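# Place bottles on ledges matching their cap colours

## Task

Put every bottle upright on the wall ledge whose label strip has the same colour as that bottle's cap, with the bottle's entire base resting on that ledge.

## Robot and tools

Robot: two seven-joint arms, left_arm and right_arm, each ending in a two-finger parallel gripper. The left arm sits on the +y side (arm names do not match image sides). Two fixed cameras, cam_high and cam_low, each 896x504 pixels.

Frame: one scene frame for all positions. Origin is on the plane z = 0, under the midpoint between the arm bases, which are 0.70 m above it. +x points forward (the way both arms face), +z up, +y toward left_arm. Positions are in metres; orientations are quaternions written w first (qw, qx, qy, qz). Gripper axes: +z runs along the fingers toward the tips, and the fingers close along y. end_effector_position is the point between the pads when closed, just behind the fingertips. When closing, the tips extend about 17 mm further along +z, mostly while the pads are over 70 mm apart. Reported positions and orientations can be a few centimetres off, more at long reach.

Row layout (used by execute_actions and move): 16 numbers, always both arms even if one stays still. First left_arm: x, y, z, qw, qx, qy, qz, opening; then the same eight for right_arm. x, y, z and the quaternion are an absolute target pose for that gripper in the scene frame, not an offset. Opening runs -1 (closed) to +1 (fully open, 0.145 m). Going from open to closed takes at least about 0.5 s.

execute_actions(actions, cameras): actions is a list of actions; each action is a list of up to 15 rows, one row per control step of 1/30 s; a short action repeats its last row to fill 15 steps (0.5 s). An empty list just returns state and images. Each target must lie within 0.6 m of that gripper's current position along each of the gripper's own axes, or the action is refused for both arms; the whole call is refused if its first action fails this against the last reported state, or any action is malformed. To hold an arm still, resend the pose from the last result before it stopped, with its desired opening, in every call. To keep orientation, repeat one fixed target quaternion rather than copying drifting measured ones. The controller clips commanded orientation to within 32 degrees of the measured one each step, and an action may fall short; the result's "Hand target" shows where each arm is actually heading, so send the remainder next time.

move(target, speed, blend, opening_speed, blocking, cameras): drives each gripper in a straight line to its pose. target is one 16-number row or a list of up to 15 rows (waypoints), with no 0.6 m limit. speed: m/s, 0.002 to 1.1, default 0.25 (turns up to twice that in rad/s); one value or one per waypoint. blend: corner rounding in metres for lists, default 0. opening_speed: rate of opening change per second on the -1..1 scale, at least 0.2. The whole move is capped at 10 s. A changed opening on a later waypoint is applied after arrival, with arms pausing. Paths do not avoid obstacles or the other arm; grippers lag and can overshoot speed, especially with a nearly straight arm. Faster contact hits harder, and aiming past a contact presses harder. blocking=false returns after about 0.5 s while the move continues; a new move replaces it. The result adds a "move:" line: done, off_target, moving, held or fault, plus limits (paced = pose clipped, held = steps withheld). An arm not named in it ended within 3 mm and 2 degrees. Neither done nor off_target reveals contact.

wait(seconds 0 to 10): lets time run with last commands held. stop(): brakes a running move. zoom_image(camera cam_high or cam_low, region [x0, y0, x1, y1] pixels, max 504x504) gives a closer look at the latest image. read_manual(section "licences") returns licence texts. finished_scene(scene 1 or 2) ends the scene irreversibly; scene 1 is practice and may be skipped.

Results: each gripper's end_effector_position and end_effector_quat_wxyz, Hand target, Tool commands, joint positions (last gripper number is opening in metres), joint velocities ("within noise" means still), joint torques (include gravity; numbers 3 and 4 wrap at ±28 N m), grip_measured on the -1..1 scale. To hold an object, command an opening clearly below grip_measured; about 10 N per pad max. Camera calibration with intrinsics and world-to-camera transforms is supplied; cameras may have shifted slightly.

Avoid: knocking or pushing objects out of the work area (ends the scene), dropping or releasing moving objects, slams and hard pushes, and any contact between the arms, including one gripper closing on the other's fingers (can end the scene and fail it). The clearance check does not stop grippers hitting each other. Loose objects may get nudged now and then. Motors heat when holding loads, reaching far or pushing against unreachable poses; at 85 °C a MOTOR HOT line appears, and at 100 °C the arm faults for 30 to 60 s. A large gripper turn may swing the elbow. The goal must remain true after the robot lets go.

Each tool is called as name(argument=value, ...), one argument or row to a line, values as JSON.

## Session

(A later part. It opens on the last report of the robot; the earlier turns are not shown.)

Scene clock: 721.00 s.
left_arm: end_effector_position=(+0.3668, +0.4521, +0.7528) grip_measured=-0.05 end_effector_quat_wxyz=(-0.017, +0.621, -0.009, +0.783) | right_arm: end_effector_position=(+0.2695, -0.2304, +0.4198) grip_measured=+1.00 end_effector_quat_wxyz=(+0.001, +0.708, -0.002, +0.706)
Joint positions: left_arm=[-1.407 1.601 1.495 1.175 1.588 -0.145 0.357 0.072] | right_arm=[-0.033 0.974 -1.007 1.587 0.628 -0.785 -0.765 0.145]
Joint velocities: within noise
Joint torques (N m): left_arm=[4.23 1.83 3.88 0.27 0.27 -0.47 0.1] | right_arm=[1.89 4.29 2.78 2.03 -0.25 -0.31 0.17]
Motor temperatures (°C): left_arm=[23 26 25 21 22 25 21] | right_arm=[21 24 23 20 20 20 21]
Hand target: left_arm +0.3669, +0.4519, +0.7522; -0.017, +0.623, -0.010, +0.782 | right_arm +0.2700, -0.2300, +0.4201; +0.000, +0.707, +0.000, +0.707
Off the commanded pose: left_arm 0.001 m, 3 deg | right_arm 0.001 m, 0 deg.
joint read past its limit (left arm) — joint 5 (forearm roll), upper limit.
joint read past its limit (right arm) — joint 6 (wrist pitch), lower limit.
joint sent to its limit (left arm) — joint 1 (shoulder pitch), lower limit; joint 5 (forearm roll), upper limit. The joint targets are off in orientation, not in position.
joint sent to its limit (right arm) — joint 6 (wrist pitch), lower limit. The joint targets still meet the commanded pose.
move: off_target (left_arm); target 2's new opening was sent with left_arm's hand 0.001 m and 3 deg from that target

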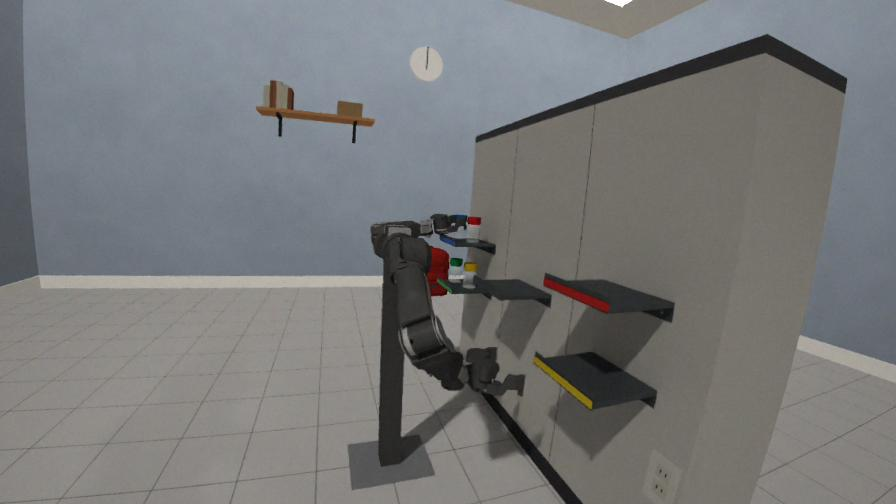

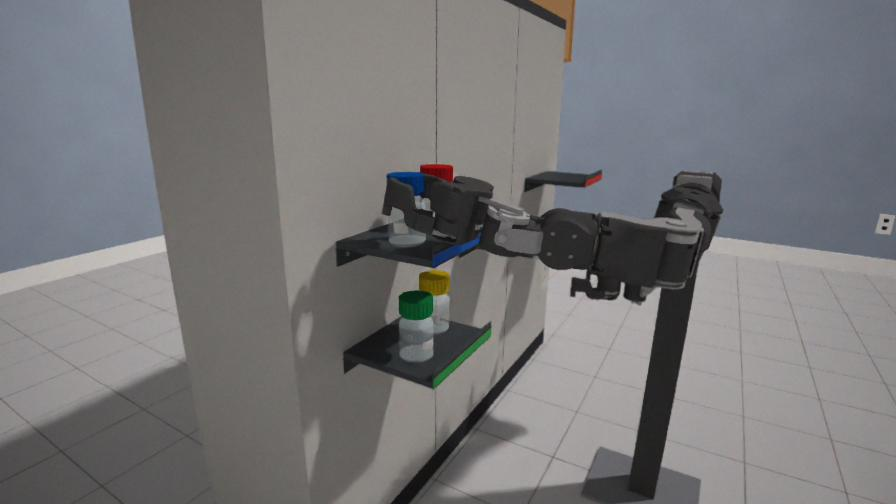

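move(
  target=[
    [0.24,0.452,0.765,0,0.64,0,0.768,-0.05,0.27,-0.23,0.42,0,0.7071,0,0.7071,1],
    [0.215,0.38,0.765,0,0.7071,0,0.7071,-0.05,0.27,-0.23,0.42,0,0.7071,0,0.7071,1],
    [0.24,0.354,0.752,0,0.7071,0,0.7071,-0.05,0.27,-0.23,0.42,0,0.7071,0,0.7071,1],
  ],
  speed=0.1,
)

zoom_image(
  camera="cam_low",
  region=[360, 120, 600, 290],
)

zoom_image(
  camera="cam_high",
  region=[380, 190, 520, 300],
)

Scene clock: 737.33 s.
left_arm: end_effector_position=(+0.2397, +0.3538, +0.7521) grip_measured=-0.05 end_effector_quat_wxyz=(+0.000, +0.707, -0.001, +0.707) | right_arm: end_effector_position=(+0.2695, -0.2304, +0.4198) grip_measured=+1.00 end_effector_quat_wxyz=(+0.001, +0.708, -0.002, +0.706)
Joint positions: left_arm=[-0.721 0.982 1.462 2.075 1.432 0.752 0.115 0.072] | right_arm=[-0.033 0.974 -1.007 1.587 0.628 -0.785 -0.765 0.145]
Joint velocities: within noise
Joint torques (N m): left_arm=[1.04 5.21 1.72 0.84 0.21 -0.7 -0.03] | right_arm=[1.81 4.18 2.78 2.07 -0.24 -0.32 0.17]
Motor temperatures (°C): left_arm=[23 25 26 21 21 25 21] | right_arm=[21 24 23 20 20 20 21]
Hand target: left_arm +0.2400, +0.3540, +0.7519; +0.000, +0.707, +0.000, +0.707 | right_arm +0.2700, -0.2300, +0.4201; +0.000, +0.707, +0.000, +0.707
Off the commanded pose: left_arm 0.000 m, 0 deg | right_arm 0.001 m, 0 deg.
joint read past its limit (right arm) — joint 6 (wrist pitch), lower limit.
joint sent to its limit (right arm) — joint 6 (wrist pitch), lower limit. The joint targets still meet the commanded pose.
move: done

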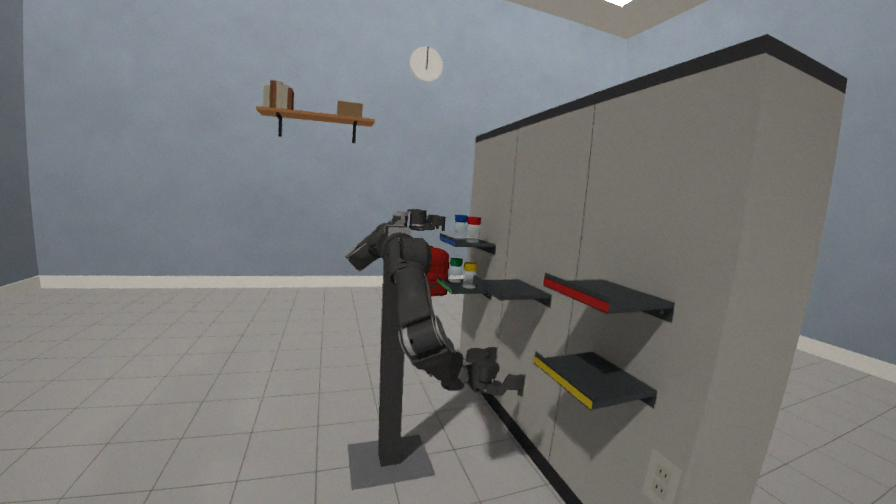

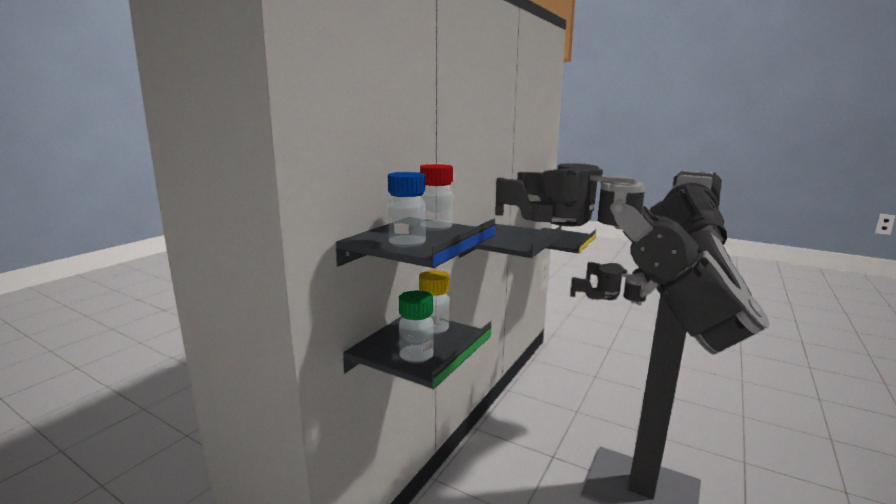

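Scaled by 2.100 from the camera's 896x504 image, which has a finer 1280x720 frame.

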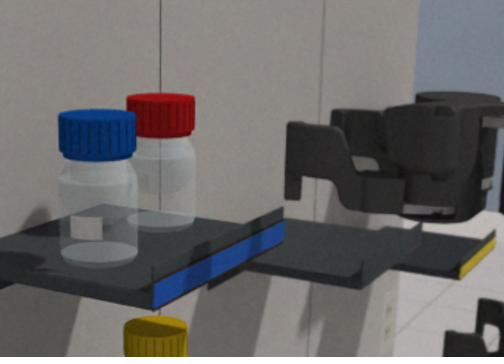

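Scaled by 3.600 from the camera's 896x504 image, which has a finer 1280x720 frame.

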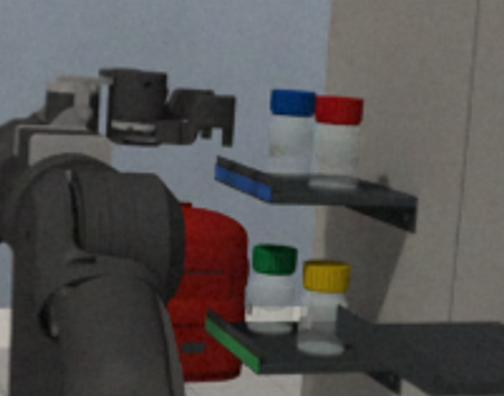

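move(
  target=[
    [0.335,0.352,0.755,0,0.7071,0,0.7071,-0.05,0.27,-0.23,0.42,0,0.7071,0,0.7071,1],
  ],
  speed=0.1,
)

zoom_image(
  camera="cam_low",
  region=[360, 120, 600, 290],
)

zoom_image(
  camera="cam_high",
  region=[420, 200, 500, 260],
)

Scene clock: 750.67 s.
left_arm: end_effector_position=(+0.3349, +0.3505, +0.7569) grip_measured=-0.05 end_effector_quat_wxyz=(+0.001, +0.706, -0.004, +0.708) | right_arm: end_effector_position=(+0.2695, -0.2304, +0.4198) grip_measured=+1.00 end_effector_quat_wxyz=(+0.001, +0.708, -0.002, +0.706)
Joint positions: left_arm=[-0.677 1.396 1.093 1.813 1.525 0.426 -0.086 0.072] | right_arm=[-0.033 0.974 -1.007 1.587 0.628 -0.785 -0.765 0.145]
Joint velocities: within noise
Joint torques (N m): left_arm=[3.28 5.18 2.56 0.49 0.15 -0.71 -0.06] | right_arm=[1.89 4.23 2.85 2.03 -0.24 -0.33 0.17]
Motor temperatures (°C): left_arm=[22 26 26 21 21 25 21] | right_arm=[21 24 23 20 20 20 21]
Hand target: left_arm +0.3350, +0.3519, +0.7549; +0.000, +0.707, +0.000, +0.707 | right_arm +0.2700, -0.2300, +0.4201; +0.000, +0.707, +0.000, +0.707
Off the commanded pose: left_arm 0.002 m, 0 deg | right_arm 0.001 m, 0 deg.
joint read past its limit (right arm) — joint 6 (wrist pitch), lower limit.
joint sent to its limit (right arm) — joint 6 (wrist pitch), lower limit. The joint targets still meet the commanded pose.
move: done

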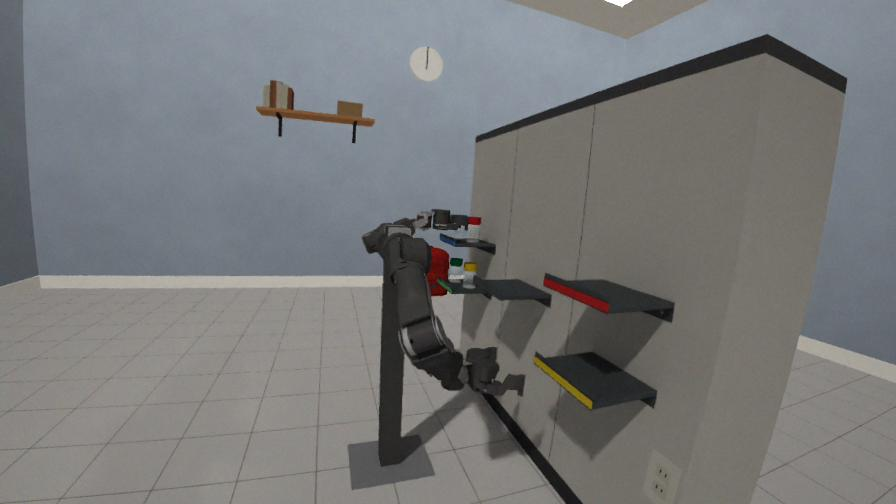

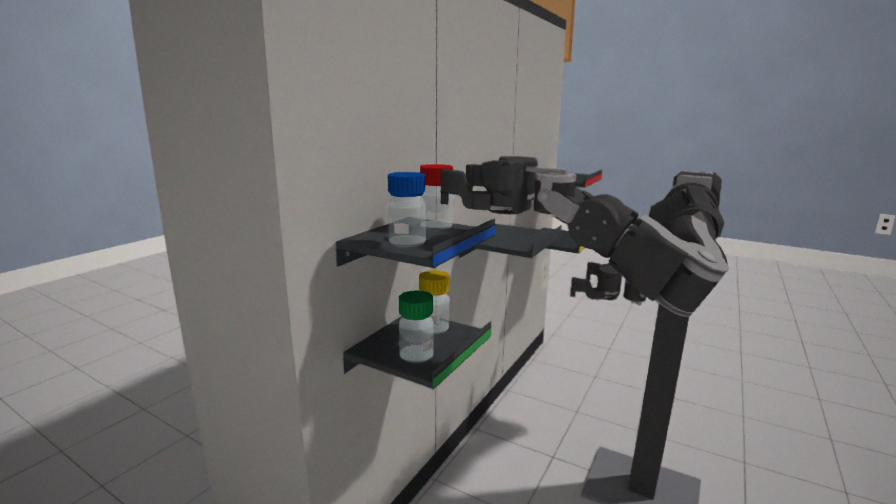

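Scaled by 2.100 from the camera's 896x504 image, which has a finer 1280x720 frame.

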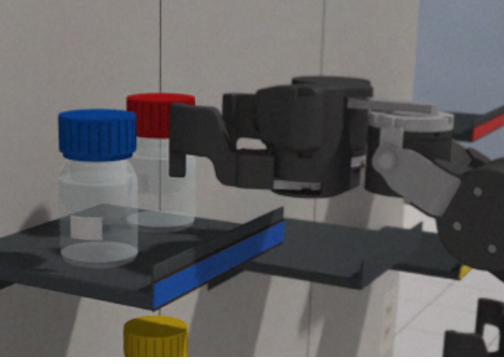

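Scaled by 6.300 from the camera's 896x504 image, which has a finer 1280x720 frame.

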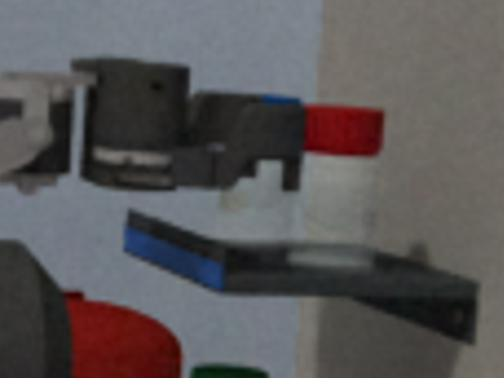

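move(
  target=[
    [0.373,0.352,0.755,0,0.7071,0,0.7071,-0.05,0.27,-0.23,0.42,0,0.7071,0,0.7071,1],
    [0.373,0.352,0.755,0,0.7071,0,0.7071,-0.6,0.27,-0.23,0.42,0,0.7071,0,0.7071,1],
  ],
  speed=0.05,
  opening_speed=0.6,
)

zoom_image(
  camera="cam_low",
  region=[360, 120, 600, 290],
)

zoom_image(
  camera="cam_high",
  region=[420, 200, 500, 260],
)

Scene clock: 766.60 s.
left_arm: end_effector_position=(+0.3733, +0.3508, +0.7540) grip_measured=-0.29 end_effector_quat_wxyz=(-0.003, +0.707, -0.009, +0.707) | right_arm: end_effector_position=(+0.2695, -0.2304, +0.4198) grip_measured=+1.00 end_effector_quat_wxyz=(+0.001, +0.708, -0.002, +0.706)
Joint positions: left_arm=[-1.001 1.584 1.265 1.657 1.585 0.265 -0.09 0.054] | right_arm=[-0.033 0.974 -1.007 1.587 0.628 -0.785 -0.765 0.145]
Joint velocities: within noise
Joint torques (N m): left_arm=[4.5 3.81 4.27 0.03 0.13 -0.71 -0.03] | right_arm=[1.83 4.18 2.88 2.06 -0.24 -0.29 0.16]
Motor temperatures (°C): left_arm=[22 26 26 21 21 25 21] | right_arm=[21 24 23 20 20 20 21]
Hand target: left_arm +0.3730, +0.3521, +0.7550; -0.004, +0.706, -0.006, +0.708 | right_arm +0.2700, -0.2300, +0.4201; +0.000, +0.707, +0.000, +0.707
Off the commanded pose: left_arm 0.002 m, 1 deg | right_arm 0.001 m, 0 deg.
joint read past its limit (right arm) — joint 6 (wrist pitch), lower limit.
joint sent to its limit (left arm) — joint 5 (forearm roll), upper limit. The joint targets still meet the commanded pose.
joint sent to its limit (right arm) — joint 6 (wrist pitch), lower limit. The joint targets still meet the commanded pose.
move: done

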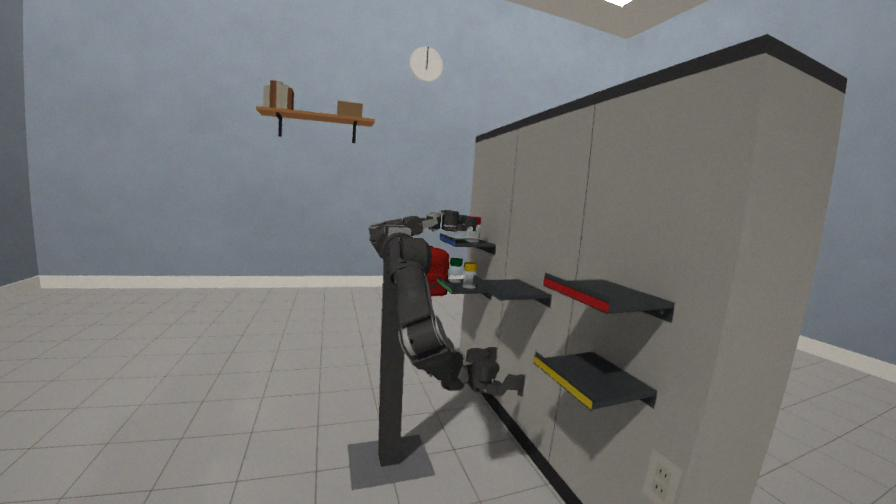

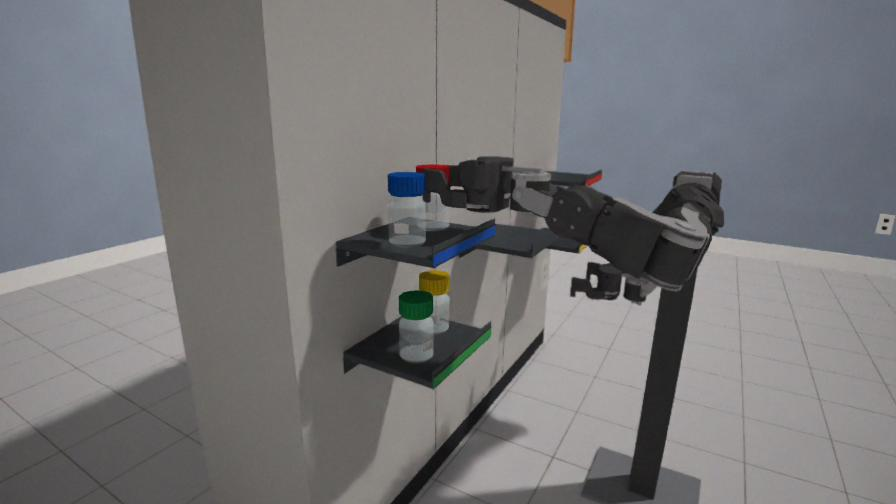

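Scaled by 2.100 from the camera's 896x504 image, which has a finer 1280x720 frame.

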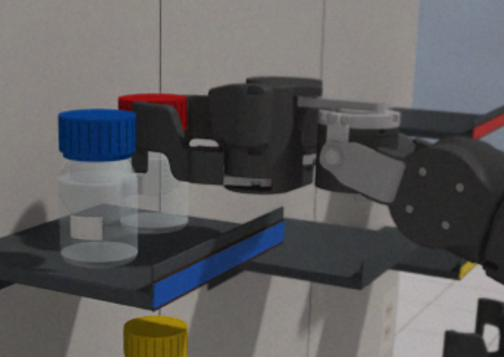

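Scaled by 6.300 from the camera's 896x504 image, which has a finer 1280x720 frame.

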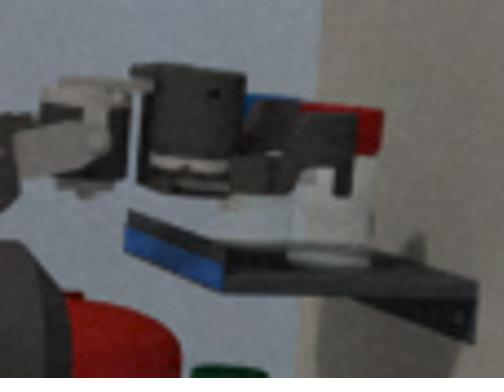

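move(
  target=[
    [0.373,0.352,0.825,0,0.7071,0,0.7071,-0.6,0.27,-0.23,0.42,0,0.7071,0,0.7071,1],
  ],
  speed=0.12,
  cameras=[],
)

move(
  target=[
    [0.22,0.352,0.82,0,0.7071,0,0.7071,-0.6,0.27,-0.23,0.42,0,0.7071,0,0.7071,1],
  ],
  speed=0.15,
)

zoom_image(
  camera="cam_low",
  region=[360, 100, 600, 270],
)

Scene clock: 781.93 s.
left_arm: end_effector_position=(+0.3733, +0.3525, +0.8233) grip_measured=-0.29 end_effector_quat_wxyz=(-0.009, +0.709, -0.014, +0.705) | right_arm: end_effector_position=(+0.2695, -0.2304, +0.4198) grip_measured=+1.00 end_effector_quat_wxyz=(+0.001, +0.708, -0.002, +0.706)
Joint positions: left_arm=[-1.027 1.71 1.573 1.514 1.585 0.553 -0.071 0.054] | right_arm=[-0.033 0.974 -1.007 1.587 0.628 -0.785 -0.765 0.145]
Joint velocities: within noise
Joint torques (N m): left_arm=[5.6 3.89 3.33 -0.18 0.13 -0.86 0.2] | right_arm=[1.83 4.29 2.85 2.13 -0.24 -0.31 0.19]
Motor temperatures (°C): left_arm=[23 26 27 21 21 25 21] | right_arm=[21 24 23 20 20 20 21]
Hand target: left_arm +0.3730, +0.3521, +0.8250; -0.006, +0.706, -0.014, +0.708 | right_arm +0.2700, -0.2300, +0.4201; +0.000, +0.707, +0.000, +0.707
Off the commanded pose: left_arm 0.002 m, 2 deg | right_arm 0.001 m, 0 deg.
joint read past its limit (right arm) — joint 6 (wrist pitch), lower limit.
joint sent to its limit (left arm) — joint 3 (upper arm roll), upper limit; joint 5 (forearm roll), upper limit. The joint targets still meet the commanded pose.
joint sent to its limit (right arm) — joint 6 (wrist pitch), lower limit. The joint targets still meet the commanded pose.
move: done
No camera images: "cameras" was empty.

Scene clock: 783.50 s.
left_arm: end_effector_position=(+0.2201, +0.3532, +0.8189) grip_measured=-0.29 end_effector_quat_wxyz=(-0.002, +0.633, +0.002, +0.774) | right_arm: end_effector_position=(+0.2695, -0.2304, +0.4198) grip_measured=+1.00 end_effector_quat_wxyz=(+0.001, +0.708, -0.002, +0.706)
Joint positions: left_arm=[-0.593 1.058 1.574 2.051 1.54 0.781 0.04 0.054] | right_arm=[-0.033 0.974 -1.007 1.587 0.628 -0.785 -0.765 0.145]
Joint velocities: within noise
Joint torques (N m): left_arm=[1.33 6.58 1.73 0.17 0.09 -0.57 0.24] | right_arm=[1.83 4.34 2.76 2.14 -0.24 -0.34 0.19]
Motor temperatures (°C): left_arm=[23 26 27 21 21 25 21] | right_arm=[21 24 23 20 20 20 21]
Hand target: left_arm +0.2204, +0.3520, +0.8198; -0.001, +0.633, -0.001, +0.774 | right_arm +0.2700, -0.2300, +0.4201; +0.000, +0.707, +0.000, +0.707
Off the commanded pose: left_arm 0.002 m, 11 deg | right_arm 0.001 m, 0 deg.
joint read past its limit (right arm) — joint 6 (wrist pitch), lower limit.
joint sent to its limit (left arm) — joint 3 (upper arm roll), upper limit; joint 6 (wrist pitch), upper limit. The joint targets are off in orientation, not in position.
joint sent to its limit (right arm) — joint 6 (wrist pitch), lower limit. The joint targets still meet the commanded pose.
move: off_target (left_arm)

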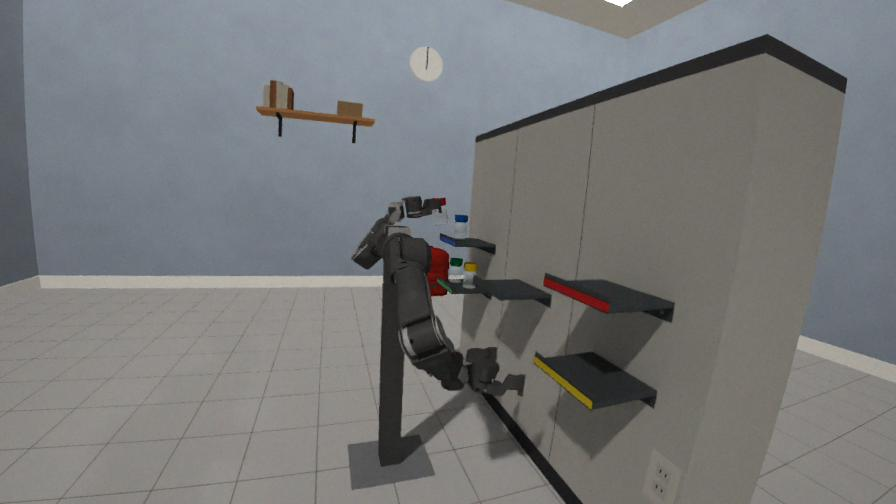

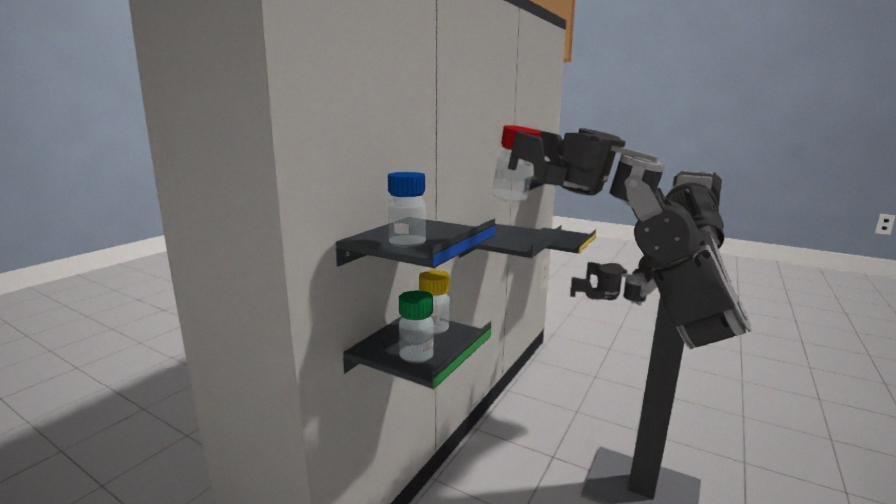

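Scaled by 2.100 from the camera's 896x504 image, which has a finer 1280x720 frame.

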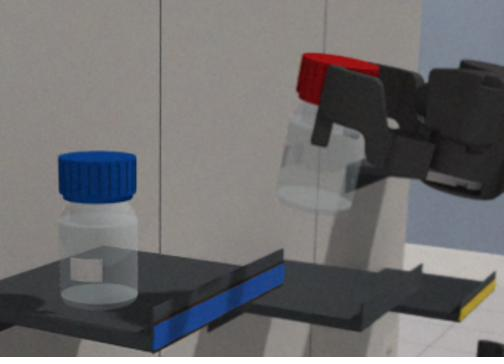

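move(
  target=[
    [0.22,0.40,0.65,0,0.7071,0,0.7071,-0.6,0.27,-0.23,0.42,0,0.7071,0,0.7071,1],
    [0.21,0.44,0.45,0,0.7071,0,0.7071,-0.6,0.27,-0.23,0.42,0,0.7071,0,0.7071,1],
    [0.22,0.32,0.42,0,0.7071,0,0.7071,-0.6,0.27,-0.23,0.42,0,0.7071,0,0.7071,1],
    [0.28,0.2,0.44,0,0.7071,0,0.7071,-0.6,0.27,-0.23,0.42,0,0.7071,0,0.7071,1],
    [0.28,0.16,0.60,0,0.7071,0,0.7071,-0.6,0.27,-0.23,0.42,0,0.7071,0,0.7071,1],
  ],
  speed=0.2,
  blend=[0.03,0.03,0.03,0.03,0],
  cameras=[],
)

move(
  target=[
    [0.27,0.10,0.70,0,0.7071,0,0.7071,-0.6,0.27,-0.23,0.42,0,0.7071,0,0.7071,1],
    [0.31,0.03,0.70,0,0.7071,0,0.7071,-0.6,0.27,-0.23,0.42,0,0.7071,0,0.7071,1],
  ],
  speed=0.12,
)

zoom_image(
  camera="cam_low",
  region=[450, 130, 620, 270],
)

Scene clock: 797.90 s.
left_arm: end_effector_position=(+0.2797, +0.1591, +0.5988) grip_measured=-0.29 end_effector_quat_wxyz=(+0.002, +0.710, -0.002, +0.705) | right_arm: end_effector_position=(+0.2695, -0.2304, +0.4198) grip_measured=+1.00 end_effector_quat_wxyz=(+0.001, +0.708, -0.002, +0.706)
Joint positions: left_arm=[-0.3 -0.164 0.113 2.432 -0.142 0.545 0.236 0.054] | right_arm=[-0.033 0.974 -1.007 1.587 0.628 -0.785 -0.765 0.145]
Joint velocities: within noise
Joint torques (N m): left_arm=[2.55 -0.36 -0.87 4.57 0.24 -0.81 -0.06] | right_arm=[1.91 4.07 2.86 2.11 -0.24 -0.32 0.15]
Motor temperatures (°C): left_arm=[22 26 26 21 21 25 21] | right_arm=[21 24 23 20 20 20 21]
Hand target: left_arm +0.2800, +0.1600, +0.5999; +0.000, +0.707, +0.000, +0.707 | right_arm +0.2700, -0.2300, +0.4201; +0.000, +0.707, +0.000, +0.707
Off the commanded pose: left_arm 0.002 m, 1 deg | right_arm 0.001 m, 0 deg.
joint read past its limit (left arm) — joint 4 (elbow), upper limit, where the elbow is as bent as it goes.
joint read past its limit (right arm) — joint 6 (wrist pitch), lower limit.
joint sent to its limit (left arm) — joint 2 (shoulder roll), lower limit; joint 4 (elbow), upper limit, where the elbow is as bent as it goes. The joint targets still meet the commanded pose.
joint sent to its limit (right arm) — joint 6 (wrist pitch), lower limit. The joint targets still meet the commanded pose.
move: done
No camera images: "cameras" was empty.

Scene clock: 800.40 s.
left_arm: end_effector_position=(+0.3098, +0.0295, +0.6994) grip_measured=-0.29 end_effector_quat_wxyz=(+0.027, +0.637, +0.030, +0.770) | right_arm: end_effector_position=(+0.2695, -0.2304, +0.4198) grip_measured=+1.00 end_effector_quat_wxyz=(+0.001, +0.708, -0.002, +0.706)
Joint positions: left_arm=[0.316 -0.162 -0.701 2.204 0.029 0.782 -0.747 0.054] | right_arm=[-0.033 0.974 -1.007 1.587 0.628 -0.785 -0.765 0.145]
Joint velocities: within noise
Joint torques (N m): left_arm=[5.92 -2.07 -0.58 2.84 -0.15 -0.45 0.01] | right_arm=[1.83 4.21 2.81 2.11 -0.23 -0.32 0.18]
Motor temperatures (°C): left_arm=[22 26 26 21 21 25 21] | right_arm=[21 24 23 20 20 20 21]
Hand target: left_arm +0.3101, +0.0299, +0.6997; +0.024, +0.636, +0.030, +0.771 | right_arm +0.2700, -0.2300, +0.4201; +0.000, +0.707, +0.000, +0.707
Off the commanded pose: left_arm 0.001 m, 12 deg | right_arm 0.001 m, 0 deg.
joint read past its limit (right arm) — joint 6 (wrist pitch), lower limit.
joint sent to its limit (left arm) — joint 6 (wrist pitch), upper limit. The joint targets are off in orientation, not in position.
joint sent to its limit (right arm) — joint 6 (wrist pitch), lower limit. The joint targets still meet the commanded pose.
move: off_target (left_arm)

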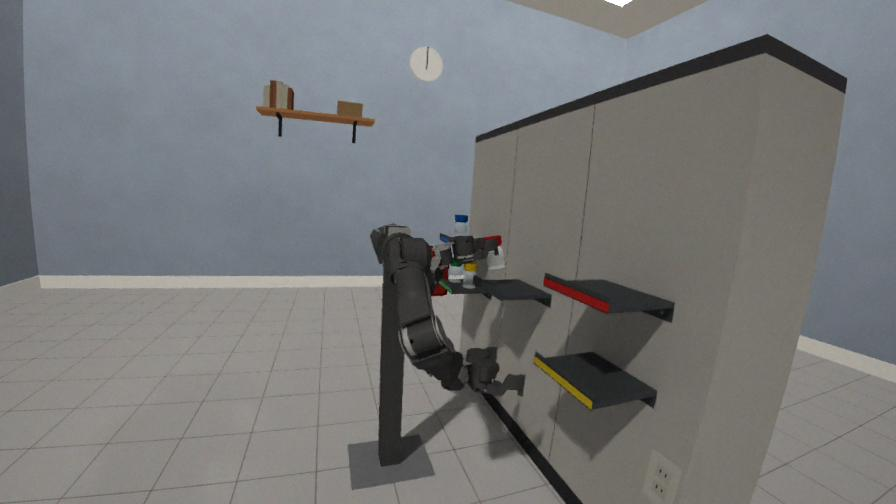

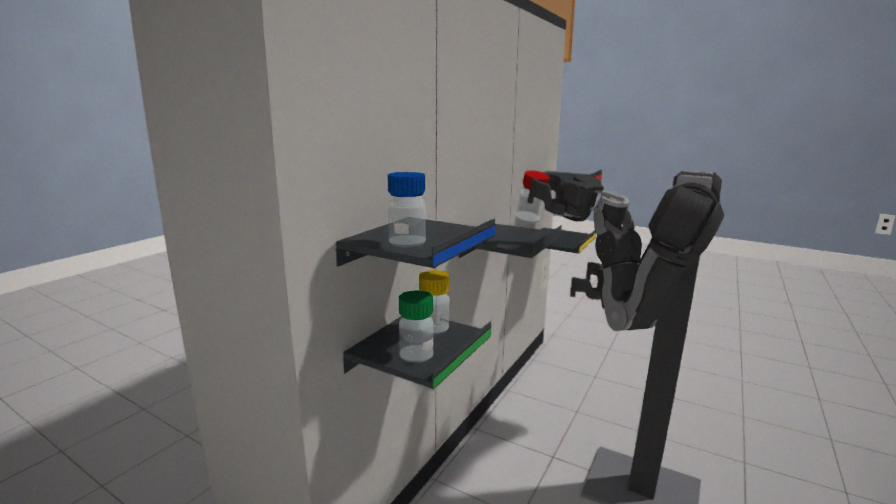

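Scaled by 2.965 from the camera's 896x504 image, which has a finer 1280x720 frame.

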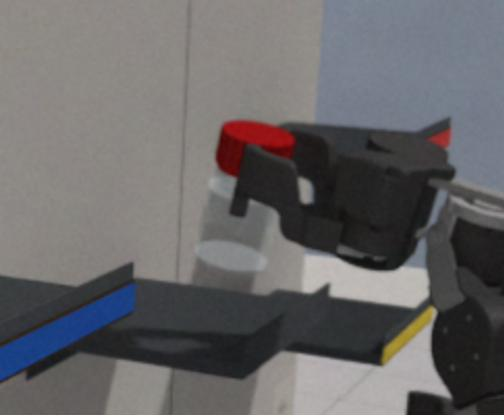

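move(
  target=[
    [0.375,0.0,0.70,0,0.7071,0,0.7071,-0.6,0.27,-0.23,0.42,0,0.7071,0,0.7071,1],
    [0.375,0.0,0.67,0,0.7071,0,0.7071,-0.6,0.27,-0.23,0.42,0,0.7071,0,0.7071,1],
  ],
  speed=0.1,
  cameras=[],
)

move(
  target=[
    [0.375,0.0,0.658,0,0.7071,0,0.7071,-0.6,0.27,-0.23,0.42,0,0.7071,0,0.7071,1],
  ],
  speed=0.03,
)

zoom_image(
  camera="cam_low",
  region=[450, 130, 620, 270],
)

Scene clock: 811.00 s.
left_arm: end_effector_position=(+0.3750, +0.0003, +0.6676) grip_measured=-0.29 end_effector_quat_wxyz=(-0.001, +0.711, +0.000, +0.703) | right_arm: end_effector_position=(+0.2695, -0.2304, +0.4198) grip_measured=+1.00 end_effector_quat_wxyz=(+0.001, +0.708, -0.002, +0.706)
Joint positions: left_arm=[0.754 0.024 -0.859 1.848 0.75 0.669 -1.212 0.054] | right_arm=[-0.033 0.974 -1.007 1.587 0.628 -0.785 -0.765 0.145]
Joint velocities: within noise
Joint torques (N m): left_arm=[8.85 -1.6 1.01 3.41 -0.46 -0.48 0.18] | right_arm=[1.81 4.29 2.81 2.13 -0.25 -0.3 0.14]
Motor temperatures (°C): left_arm=[23 25 25 21 21 25 21] | right_arm=[21 24 23 20 20 20 21]
Hand target: left_arm +0.3750, +0.0000, +0.6700; +0.000, +0.707, +0.000, +0.707 | right_arm +0.2700, -0.2300, +0.4201; +0.000, +0.707, +0.000, +0.707
Off the commanded pose: left_arm 0.002 m, 1 deg | right_arm 0.001 m, 0 deg.
joint read past its limit (right arm) — joint 6 (wrist pitch), lower limit.
joint sent to its limit (right arm) — joint 6 (wrist pitch), lower limit. The joint targets still meet the commanded pose.
move: done
No camera images: "cameras" was empty.

Scene clock: 811.80 s.
left_arm: end_effector_position=(+0.3747, -0.0001, +0.6580) grip_measured=-0.29 end_effector_quat_wxyz=(+0.000, +0.709, +0.000, +0.706) | right_arm: end_effector_position=(+0.2695, -0.2304, +0.4198) grip_measured=+1.00 end_effector_quat_wxyz=(+0.001, +0.708, -0.002, +0.706)
Joint positions: left_arm=[0.743 0.054 -0.896 1.841 0.747 0.612 -1.211 0.054] | right_arm=[-0.033 0.974 -1.007 1.587 0.628 -0.785 -0.765 0.145]
Joint velocities: within noise
Joint torques (N m): left_arm=[7.74 -1.36 1.07 3.07 -0.44 -0.47 0.16] | right_arm=[1.81 4.13 2.78 2.11 -0.24 -0.32 0.18]
Motor temperatures (°C): left_arm=[23 25 25 21 22 25 21] | right_arm=[21 24 23 20 20 20 21]
Hand target: left_arm +0.3750, -0.0001, +0.6579; +0.000, +0.707, +0.000, +0.707 | right_arm +0.2700, -0.2300, +0.4201; +0.000, +0.707, +0.000, +0.707
Off the commanded pose: left_arm 0.000 m, 0 deg | right_arm 0.001 m, 0 deg.
joint read past its limit (right arm) — joint 6 (wrist pitch), lower limit.
joint sent to its limit (right arm) — joint 6 (wrist pitch), lower limit. The joint targets still meet the commanded pose.
move: done

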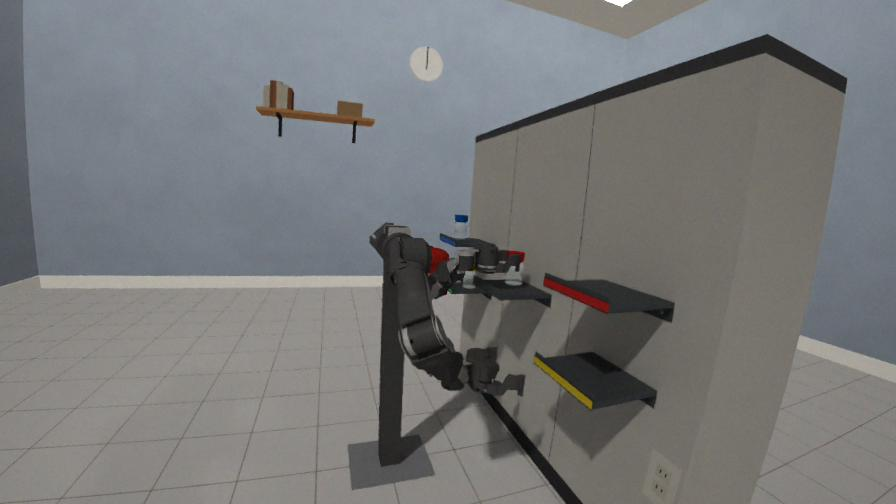

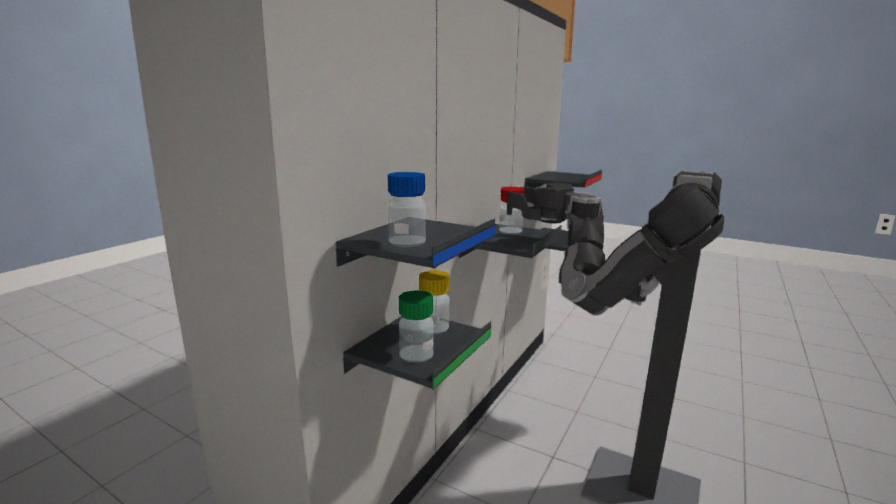

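Scaled by 2.965 from the camera's 896x504 image, which has a finer 1280x720 frame.

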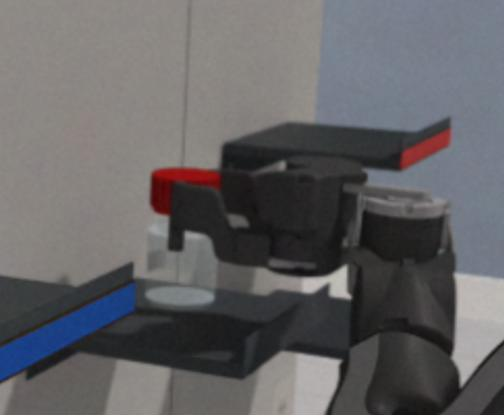

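move(
  target=[
    [0.375,0.0,0.651,0,0.7071,0,0.7071,-0.6,0.27,-0.23,0.42,0,0.7071,0,0.7071,1],
  ],
  speed=0.03,
  cameras=[],
)

move(
  target=[
    [0.375,0.0,0.645,0,0.7071,0,0.7071,-0.6,0.27,-0.23,0.42,0,0.7071,0,0.7071,1],
  ],
  speed=0.03,
  cameras=[],
)

Scene clock: 821.60 s.
left_arm: end_effector_position=(+0.3747, -0.0003, +0.6513) grip_measured=-0.29 end_effector_quat_wxyz=(+0.001, +0.708, +0.000, +0.706) | right_arm: end_effector_position=(+0.2695, -0.2304, +0.4198) grip_measured=+1.00 end_effector_quat_wxyz=(+0.001, +0.708, -0.002, +0.706)
Joint positions: left_arm=[0.737 0.072 -0.919 1.835 0.747 0.578 -1.211 0.054] | right_arm=[-0.033 0.974 -1.007 1.587 0.628 -0.785 -0.765 0.145]
Joint velocities: within noise
Joint torques (N m): left_arm=[7.53 -1.28 1.11 3.06 -0.46 -0.48 0.14] | right_arm=[1.91 4.15 2.76 2.03 -0.25 -0.34 0.17]
Motor temperatures (°C): left_arm=[24 25 25 21 22 25 21] | right_arm=[21 24 23 20 20 20 21]
Hand target: left_arm +0.3750, -0.0001, +0.6509; +0.000, +0.707, +0.000, +0.707 | right_arm +0.2700, -0.2300, +0.4201; +0.000, +0.707, +0.000, +0.707
Off the commanded pose: left_arm 0.001 m, 0 deg | right_arm 0.001 m, 0 deg.
joint read past its limit (right arm) — joint 6 (wrist pitch), lower limit.
joint sent to its limit (right arm) — joint 6 (wrist pitch), lower limit. The joint targets still meet the commanded pose.
move: done
No camera images: "cameras" was empty.

Scene clock: 822.33 s.
left_arm: end_effector_position=(+0.3745, +0.0003, +0.6491) grip_measured=-0.29 end_effector_quat_wxyz=(+0.001, +0.704, +0.003, +0.710) | right_arm: end_effector_position=(+0.2695, -0.2304, +0.4198) grip_measured=+1.00 end_effector_quat_wxyz=(+0.001, +0.708, -0.002, +0.706)
Joint positions: left_arm=[0.734 0.084 -0.934 1.832 0.737 0.548 -1.211 0.054] | right_arm=[-0.033 0.974 -1.007 1.587 0.628 -0.785 -0.765 0.145]
Joint velocities: within noise
Joint torques (N m): left_arm=[6.34 -1.04 0.96 2.5 -0.29 -0.36 0.2] | right_arm=[1.83 4.36 2.81 2.1 -0.23 -0.32 0.16]
Motor temperatures (°C): left_arm=[24 25 25 21 22 25 21] | right_arm=[21 24 23 20 20 20 21]
Hand target: left_arm +0.3749, +0.0000, +0.6450; +0.000, +0.707, +0.000, +0.707 | right_arm +0.2700, -0.2300, +0.4201; +0.000, +0.707, +0.000, +0.707
Off the commanded pose: left_arm 0.004 m, 1 deg | right_arm 0.001 m, 0 deg.
joint read past its limit (right arm) — joint 6 (wrist pitch), lower limit.
joint sent to its limit (right arm) — joint 6 (wrist pitch), lower limit. The joint targets still meet the commanded pose.
move: off_target (left_arm)
No camera images: "cameras" was empty.

move(
  target=[
    [0.375,0.0,0.649,0,0.7071,0,0.7071,-0.6,0.27,-0.23,0.42,0,0.7071,0,0.7071,1],
    [0.375,0.0,0.649,0,0.7071,0,0.7071,0.3,0.27,-0.23,0.42,0,0.7071,0,0.7071,1],
    [0.30,0.01,0.652,0,0.7071,0,0.7071,0.3,0.27,-0.23,0.42,0,0.7071,0,0.7071,1],
  ],
  speed=0.12,
  opening_speed=0.8,
  cameras=[],
)

move(
  target=[
    [0.28,0.20,0.60,0,0.7071,0,0.7071,0.3,0.28,-0.2,0.50,0,0.7071,0,0.7071,1],
    [0.28,0.20,0.42,0,0.7071,0,0.7071,0.3,0.29,-0.12,0.60,0,0.7071,0,0.7071,1],
    [0.22,0.32,0.42,0,0.7071,0,0.7071,0.3,0.30,0.0,0.648,0,0.7071,0,0.7071,1],
  ],
  speed=0.2,
  blend=[0.03,0.03,0],
)

zoom_image(
  camera="cam_low",
  region=[450, 130, 620, 270],
)

Scene clock: 843.07 s.
left_arm: end_effector_position=(+0.3000, +0.0093, +0.6526) grip_measured=+0.30 end_effector_quat_wxyz=(+0.003, +0.706, -0.001, +0.708) | right_arm: end_effector_position=(+0.2695, -0.2304, +0.4198) grip_measured=+1.00 end_effector_quat_wxyz=(+0.001, +0.708, -0.002, +0.706)
Joint positions: left_arm=[0.545 0.076 -1.015 2.174 0.685 0.722 -1.421 0.098] | right_arm=[-0.033 0.974 -1.007 1.587 0.628 -0.785 -0.765 0.145]
Joint velocities: within noise
Joint torques (N m): left_arm=[5.13 -2.12 0.98 3.06 -0.34 -0.07 -0.05] | right_arm=[1.96 4.15 2.77 2.11 -0.25 -0.33 0.18]
Motor temperatures (°C): left_arm=[25 25 24 21 22 25 21] | right_arm=[21 24 23 20 20 20 21]
Hand target: left_arm +0.3000, +0.0100, +0.6520; +0.000, +0.707, +0.000, +0.707 | right_arm +0.2700, -0.2300, +0.4201; +0.000, +0.707, +0.000, +0.707
Off the commanded pose: left_arm 0.001 m, 0 deg | right_arm 0.001 m, 0 deg.
joint read past its limit (right arm) — joint 6 (wrist pitch), lower limit.
joint sent to its limit (right arm) — joint 6 (wrist pitch), lower limit. The joint targets still meet the commanded pose.
move: done
No camera images: "cameras" was empty.

Scene clock: 846.17 s.
left_arm: end_effector_position=(+0.2204, +0.3197, +0.4206) grip_measured=+0.30 end_effector_quat_wxyz=(+0.000, +0.707, -0.001, +0.707) | right_arm: end_effector_position=(+0.3001, +0.0006, +0.6486) grip_measured=+1.00 end_effector_quat_wxyz=(-0.004, +0.707, +0.000, +0.707)
Joint positions: left_arm=[-0.657 0.786 -0.058 1.443 0.834 -0.788 0.069 0.098] | right_arm=[0.615 0.083 -1.094 2.132 0.752 0.646 -1.505 0.145]
Joint velocities: within noise
Joint torques (N m): left_arm=[0.28 3.84 2.06 2.45 0.2 -0.63 0.22] | right_arm=[3.86 -2.18 1.48 2.3 -0.44 0.13 -0.15]
Motor temperatures (°C): left_arm=[24 25 24 21 22 25 21] | right_arm=[21 24 23 20 20 20 21]
Hand target: left_arm +0.2200, +0.3200, +0.4200; +0.000, +0.707, +0.000, +0.707 | right_arm +0.3000, +0.0000, +0.6479; +0.000, +0.707, +0.000, +0.707
Off the commanded pose: left_arm 0.001 m, 0 deg | right_arm 0.001 m, 0 deg.
joint read past its limit (left arm) — joint 6 (wrist pitch), lower limit.
joint sent to its limit (left arm) — joint 6 (wrist pitch), lower limit. The joint targets still meet the commanded pose.
move: done

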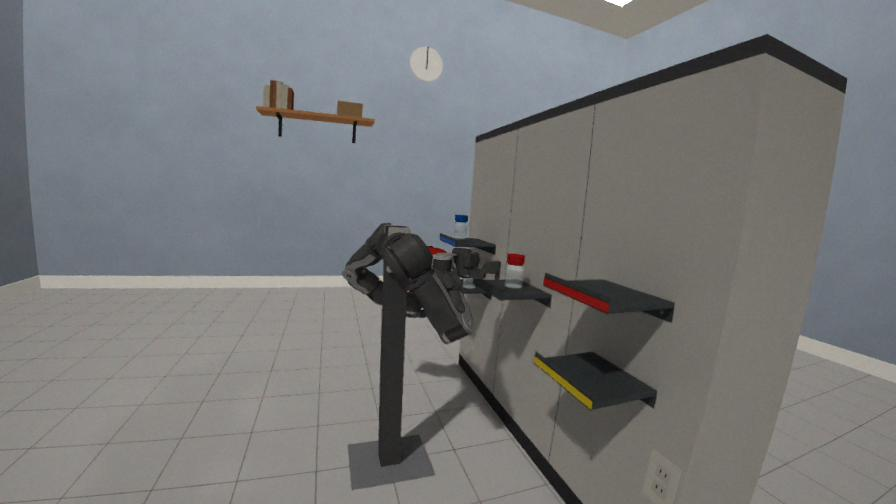

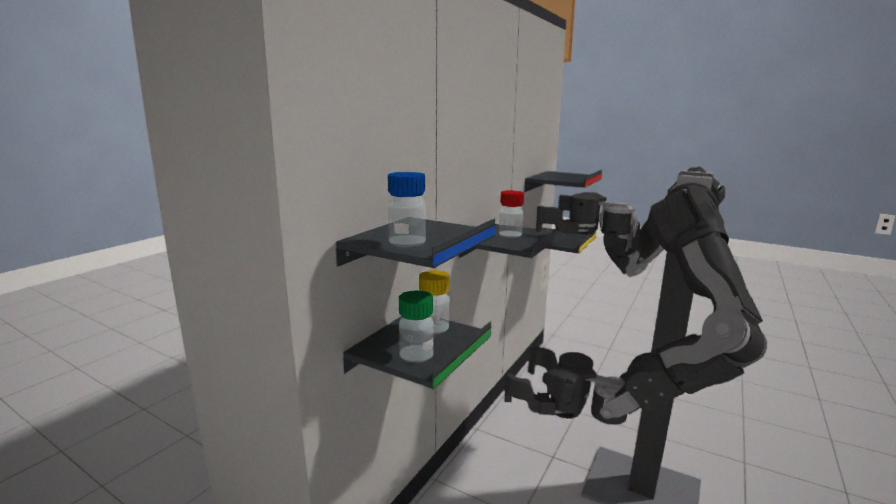

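Scaled by 2.965 from the camera's 896x504 image, which has a finer 1280x720 frame.

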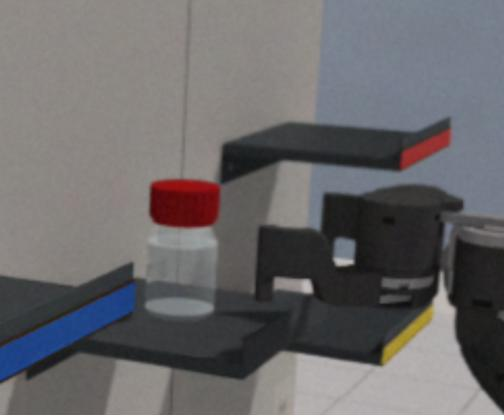

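move(
  target=[
    [0.21,0.40,0.45,0,0.7071,0,0.7071,-0.05,0.38,0.0,0.649,0,0.7071,0,0.7071,1],
    [0.22,0.38,0.56,0,0.7071,0,0.7071,-0.05,0.38,0.0,0.649,0,0.7071,0,0.7071,-0.6],
  ],
  speed=0.12,
  opening_speed=1,
  cameras=[],
)

move(
  target=[
    [0.24,0.359,0.563,0,0.7071,0,0.7071,-0.05,0.38,0.0,0.715,0,0.7071,0,0.7071,-0.6],
  ],
  speed=0.12,
)

zoom_image(
  camera="cam_low",
  region=[360, 130, 620, 400],
)

Scene clock: 867.37 s.
left_arm: end_effector_position=(+0.2202, +0.3788, +0.5609) grip_measured=-0.05 end_effector_quat_wxyz=(+0.002, +0.706, -0.003, +0.709) | right_arm: end_effector_position=(+0.3800, -0.0009, +0.6483) grip_measured=-0.24 end_effector_quat_wxyz=(+0.004, +0.708, -0.001, +0.707)
Joint positions: left_arm=[-1.362 0.962 0.808 1.804 1.283 -0.541 0.256 0.072] | right_arm=[0.804 0.121 -0.987 1.807 0.829 0.504 -1.259 0.057]
Joint velocities: within noise
Joint torques (N m): left_arm=[-0.41 1.7 2.65 1.54 0.3 -0.51 -0.06] | right_arm=[5.84 -1.67 2.77 2.82 -0.39 -0.22 0.16]
Motor temperatures (°C): left_arm=[23 25 25 21 22 25 21] | right_arm=[22 24 23 20 20 20 21]
Hand target: left_arm +0.2200, +0.3801, +0.5600; +0.000, +0.707, +0.000, +0.707 | right_arm +0.3800, +0.0000, +0.6490; +0.000, +0.707, +0.000, +0.707
Off the commanded pose: left_arm 0.001 m, 0 deg | right_arm 0.001 m, 0 deg.
move: done
No camera images: "cameras" was empty.

Scene clock: 868.37 s.
left_arm: end_effector_position=(+0.2403, +0.3589, +0.5647) grip_measured=-0.05 end_effector_quat_wxyz=(+0.001, +0.705, -0.001, +0.709) | right_arm: end_effector_position=(+0.3798, +0.0018, +0.7138) grip_measured=-0.24 end_effector_quat_wxyz=(-0.004, +0.709, +0.003, +0.705)
Joint positions: left_arm=[-1.348 1.037 0.777 1.882 1.242 -0.531 0.091 0.072] | right_arm=[0.966 0.019 -0.85 1.829 0.994 0.723 -1.345 0.057]
Joint velocities: within noise
Joint torques (N m): left_arm=[0.09 1.94 2 1.91 0.13 -0.58 -0.06] | right_arm=[6.42 -1.36 2.65 2 -0.52 -0.01 -0.2]
Motor temperatures (°C): left_arm=[23 25 25 21 22 25 21] | right_arm=[22 24 23 20 20 20 21]
Hand target: left_arm +0.2400, +0.3590, +0.5630; +0.000, +0.707, +0.000, +0.707 | right_arm +0.3800, +0.0000, +0.7151; +0.000, +0.707, +0.000, +0.707
Off the commanded pose: left_arm 0.002 m, 0 deg | right_arm 0.002 m, 1 deg.
move: done

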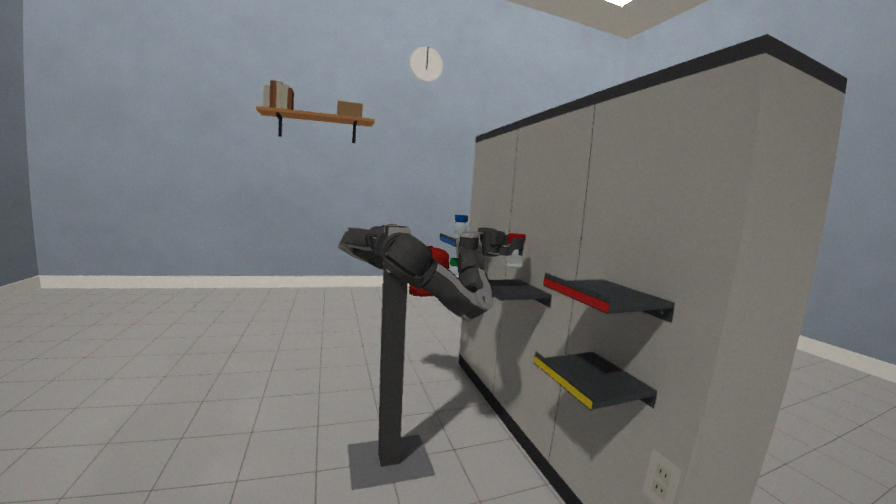

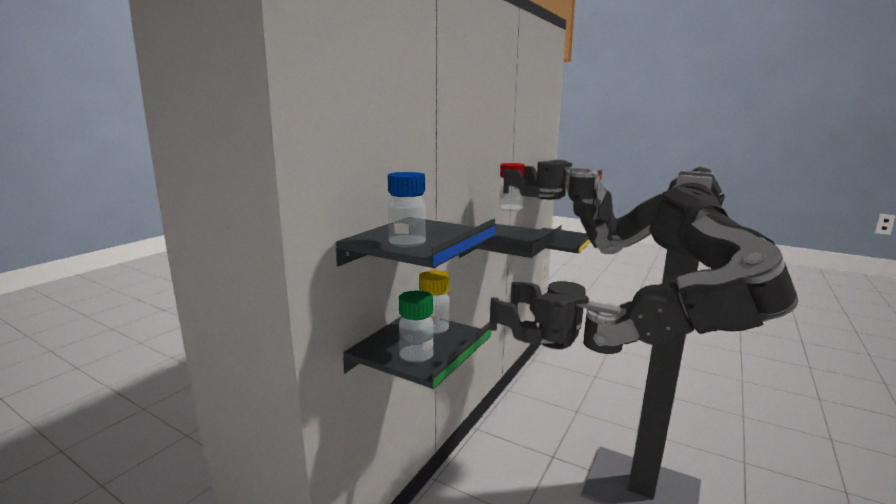

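Scaled by 1.867 from the camera's 896x504 image, which has a finer 1280x720 frame.

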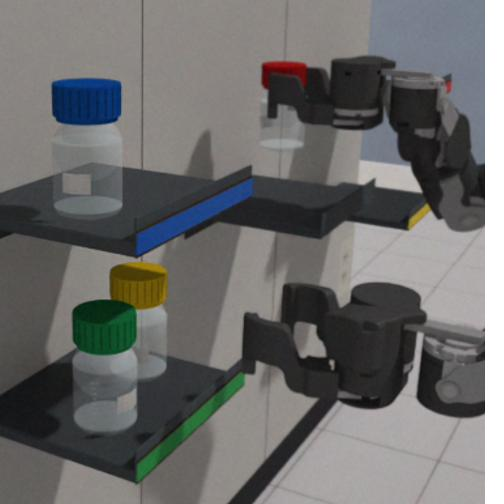

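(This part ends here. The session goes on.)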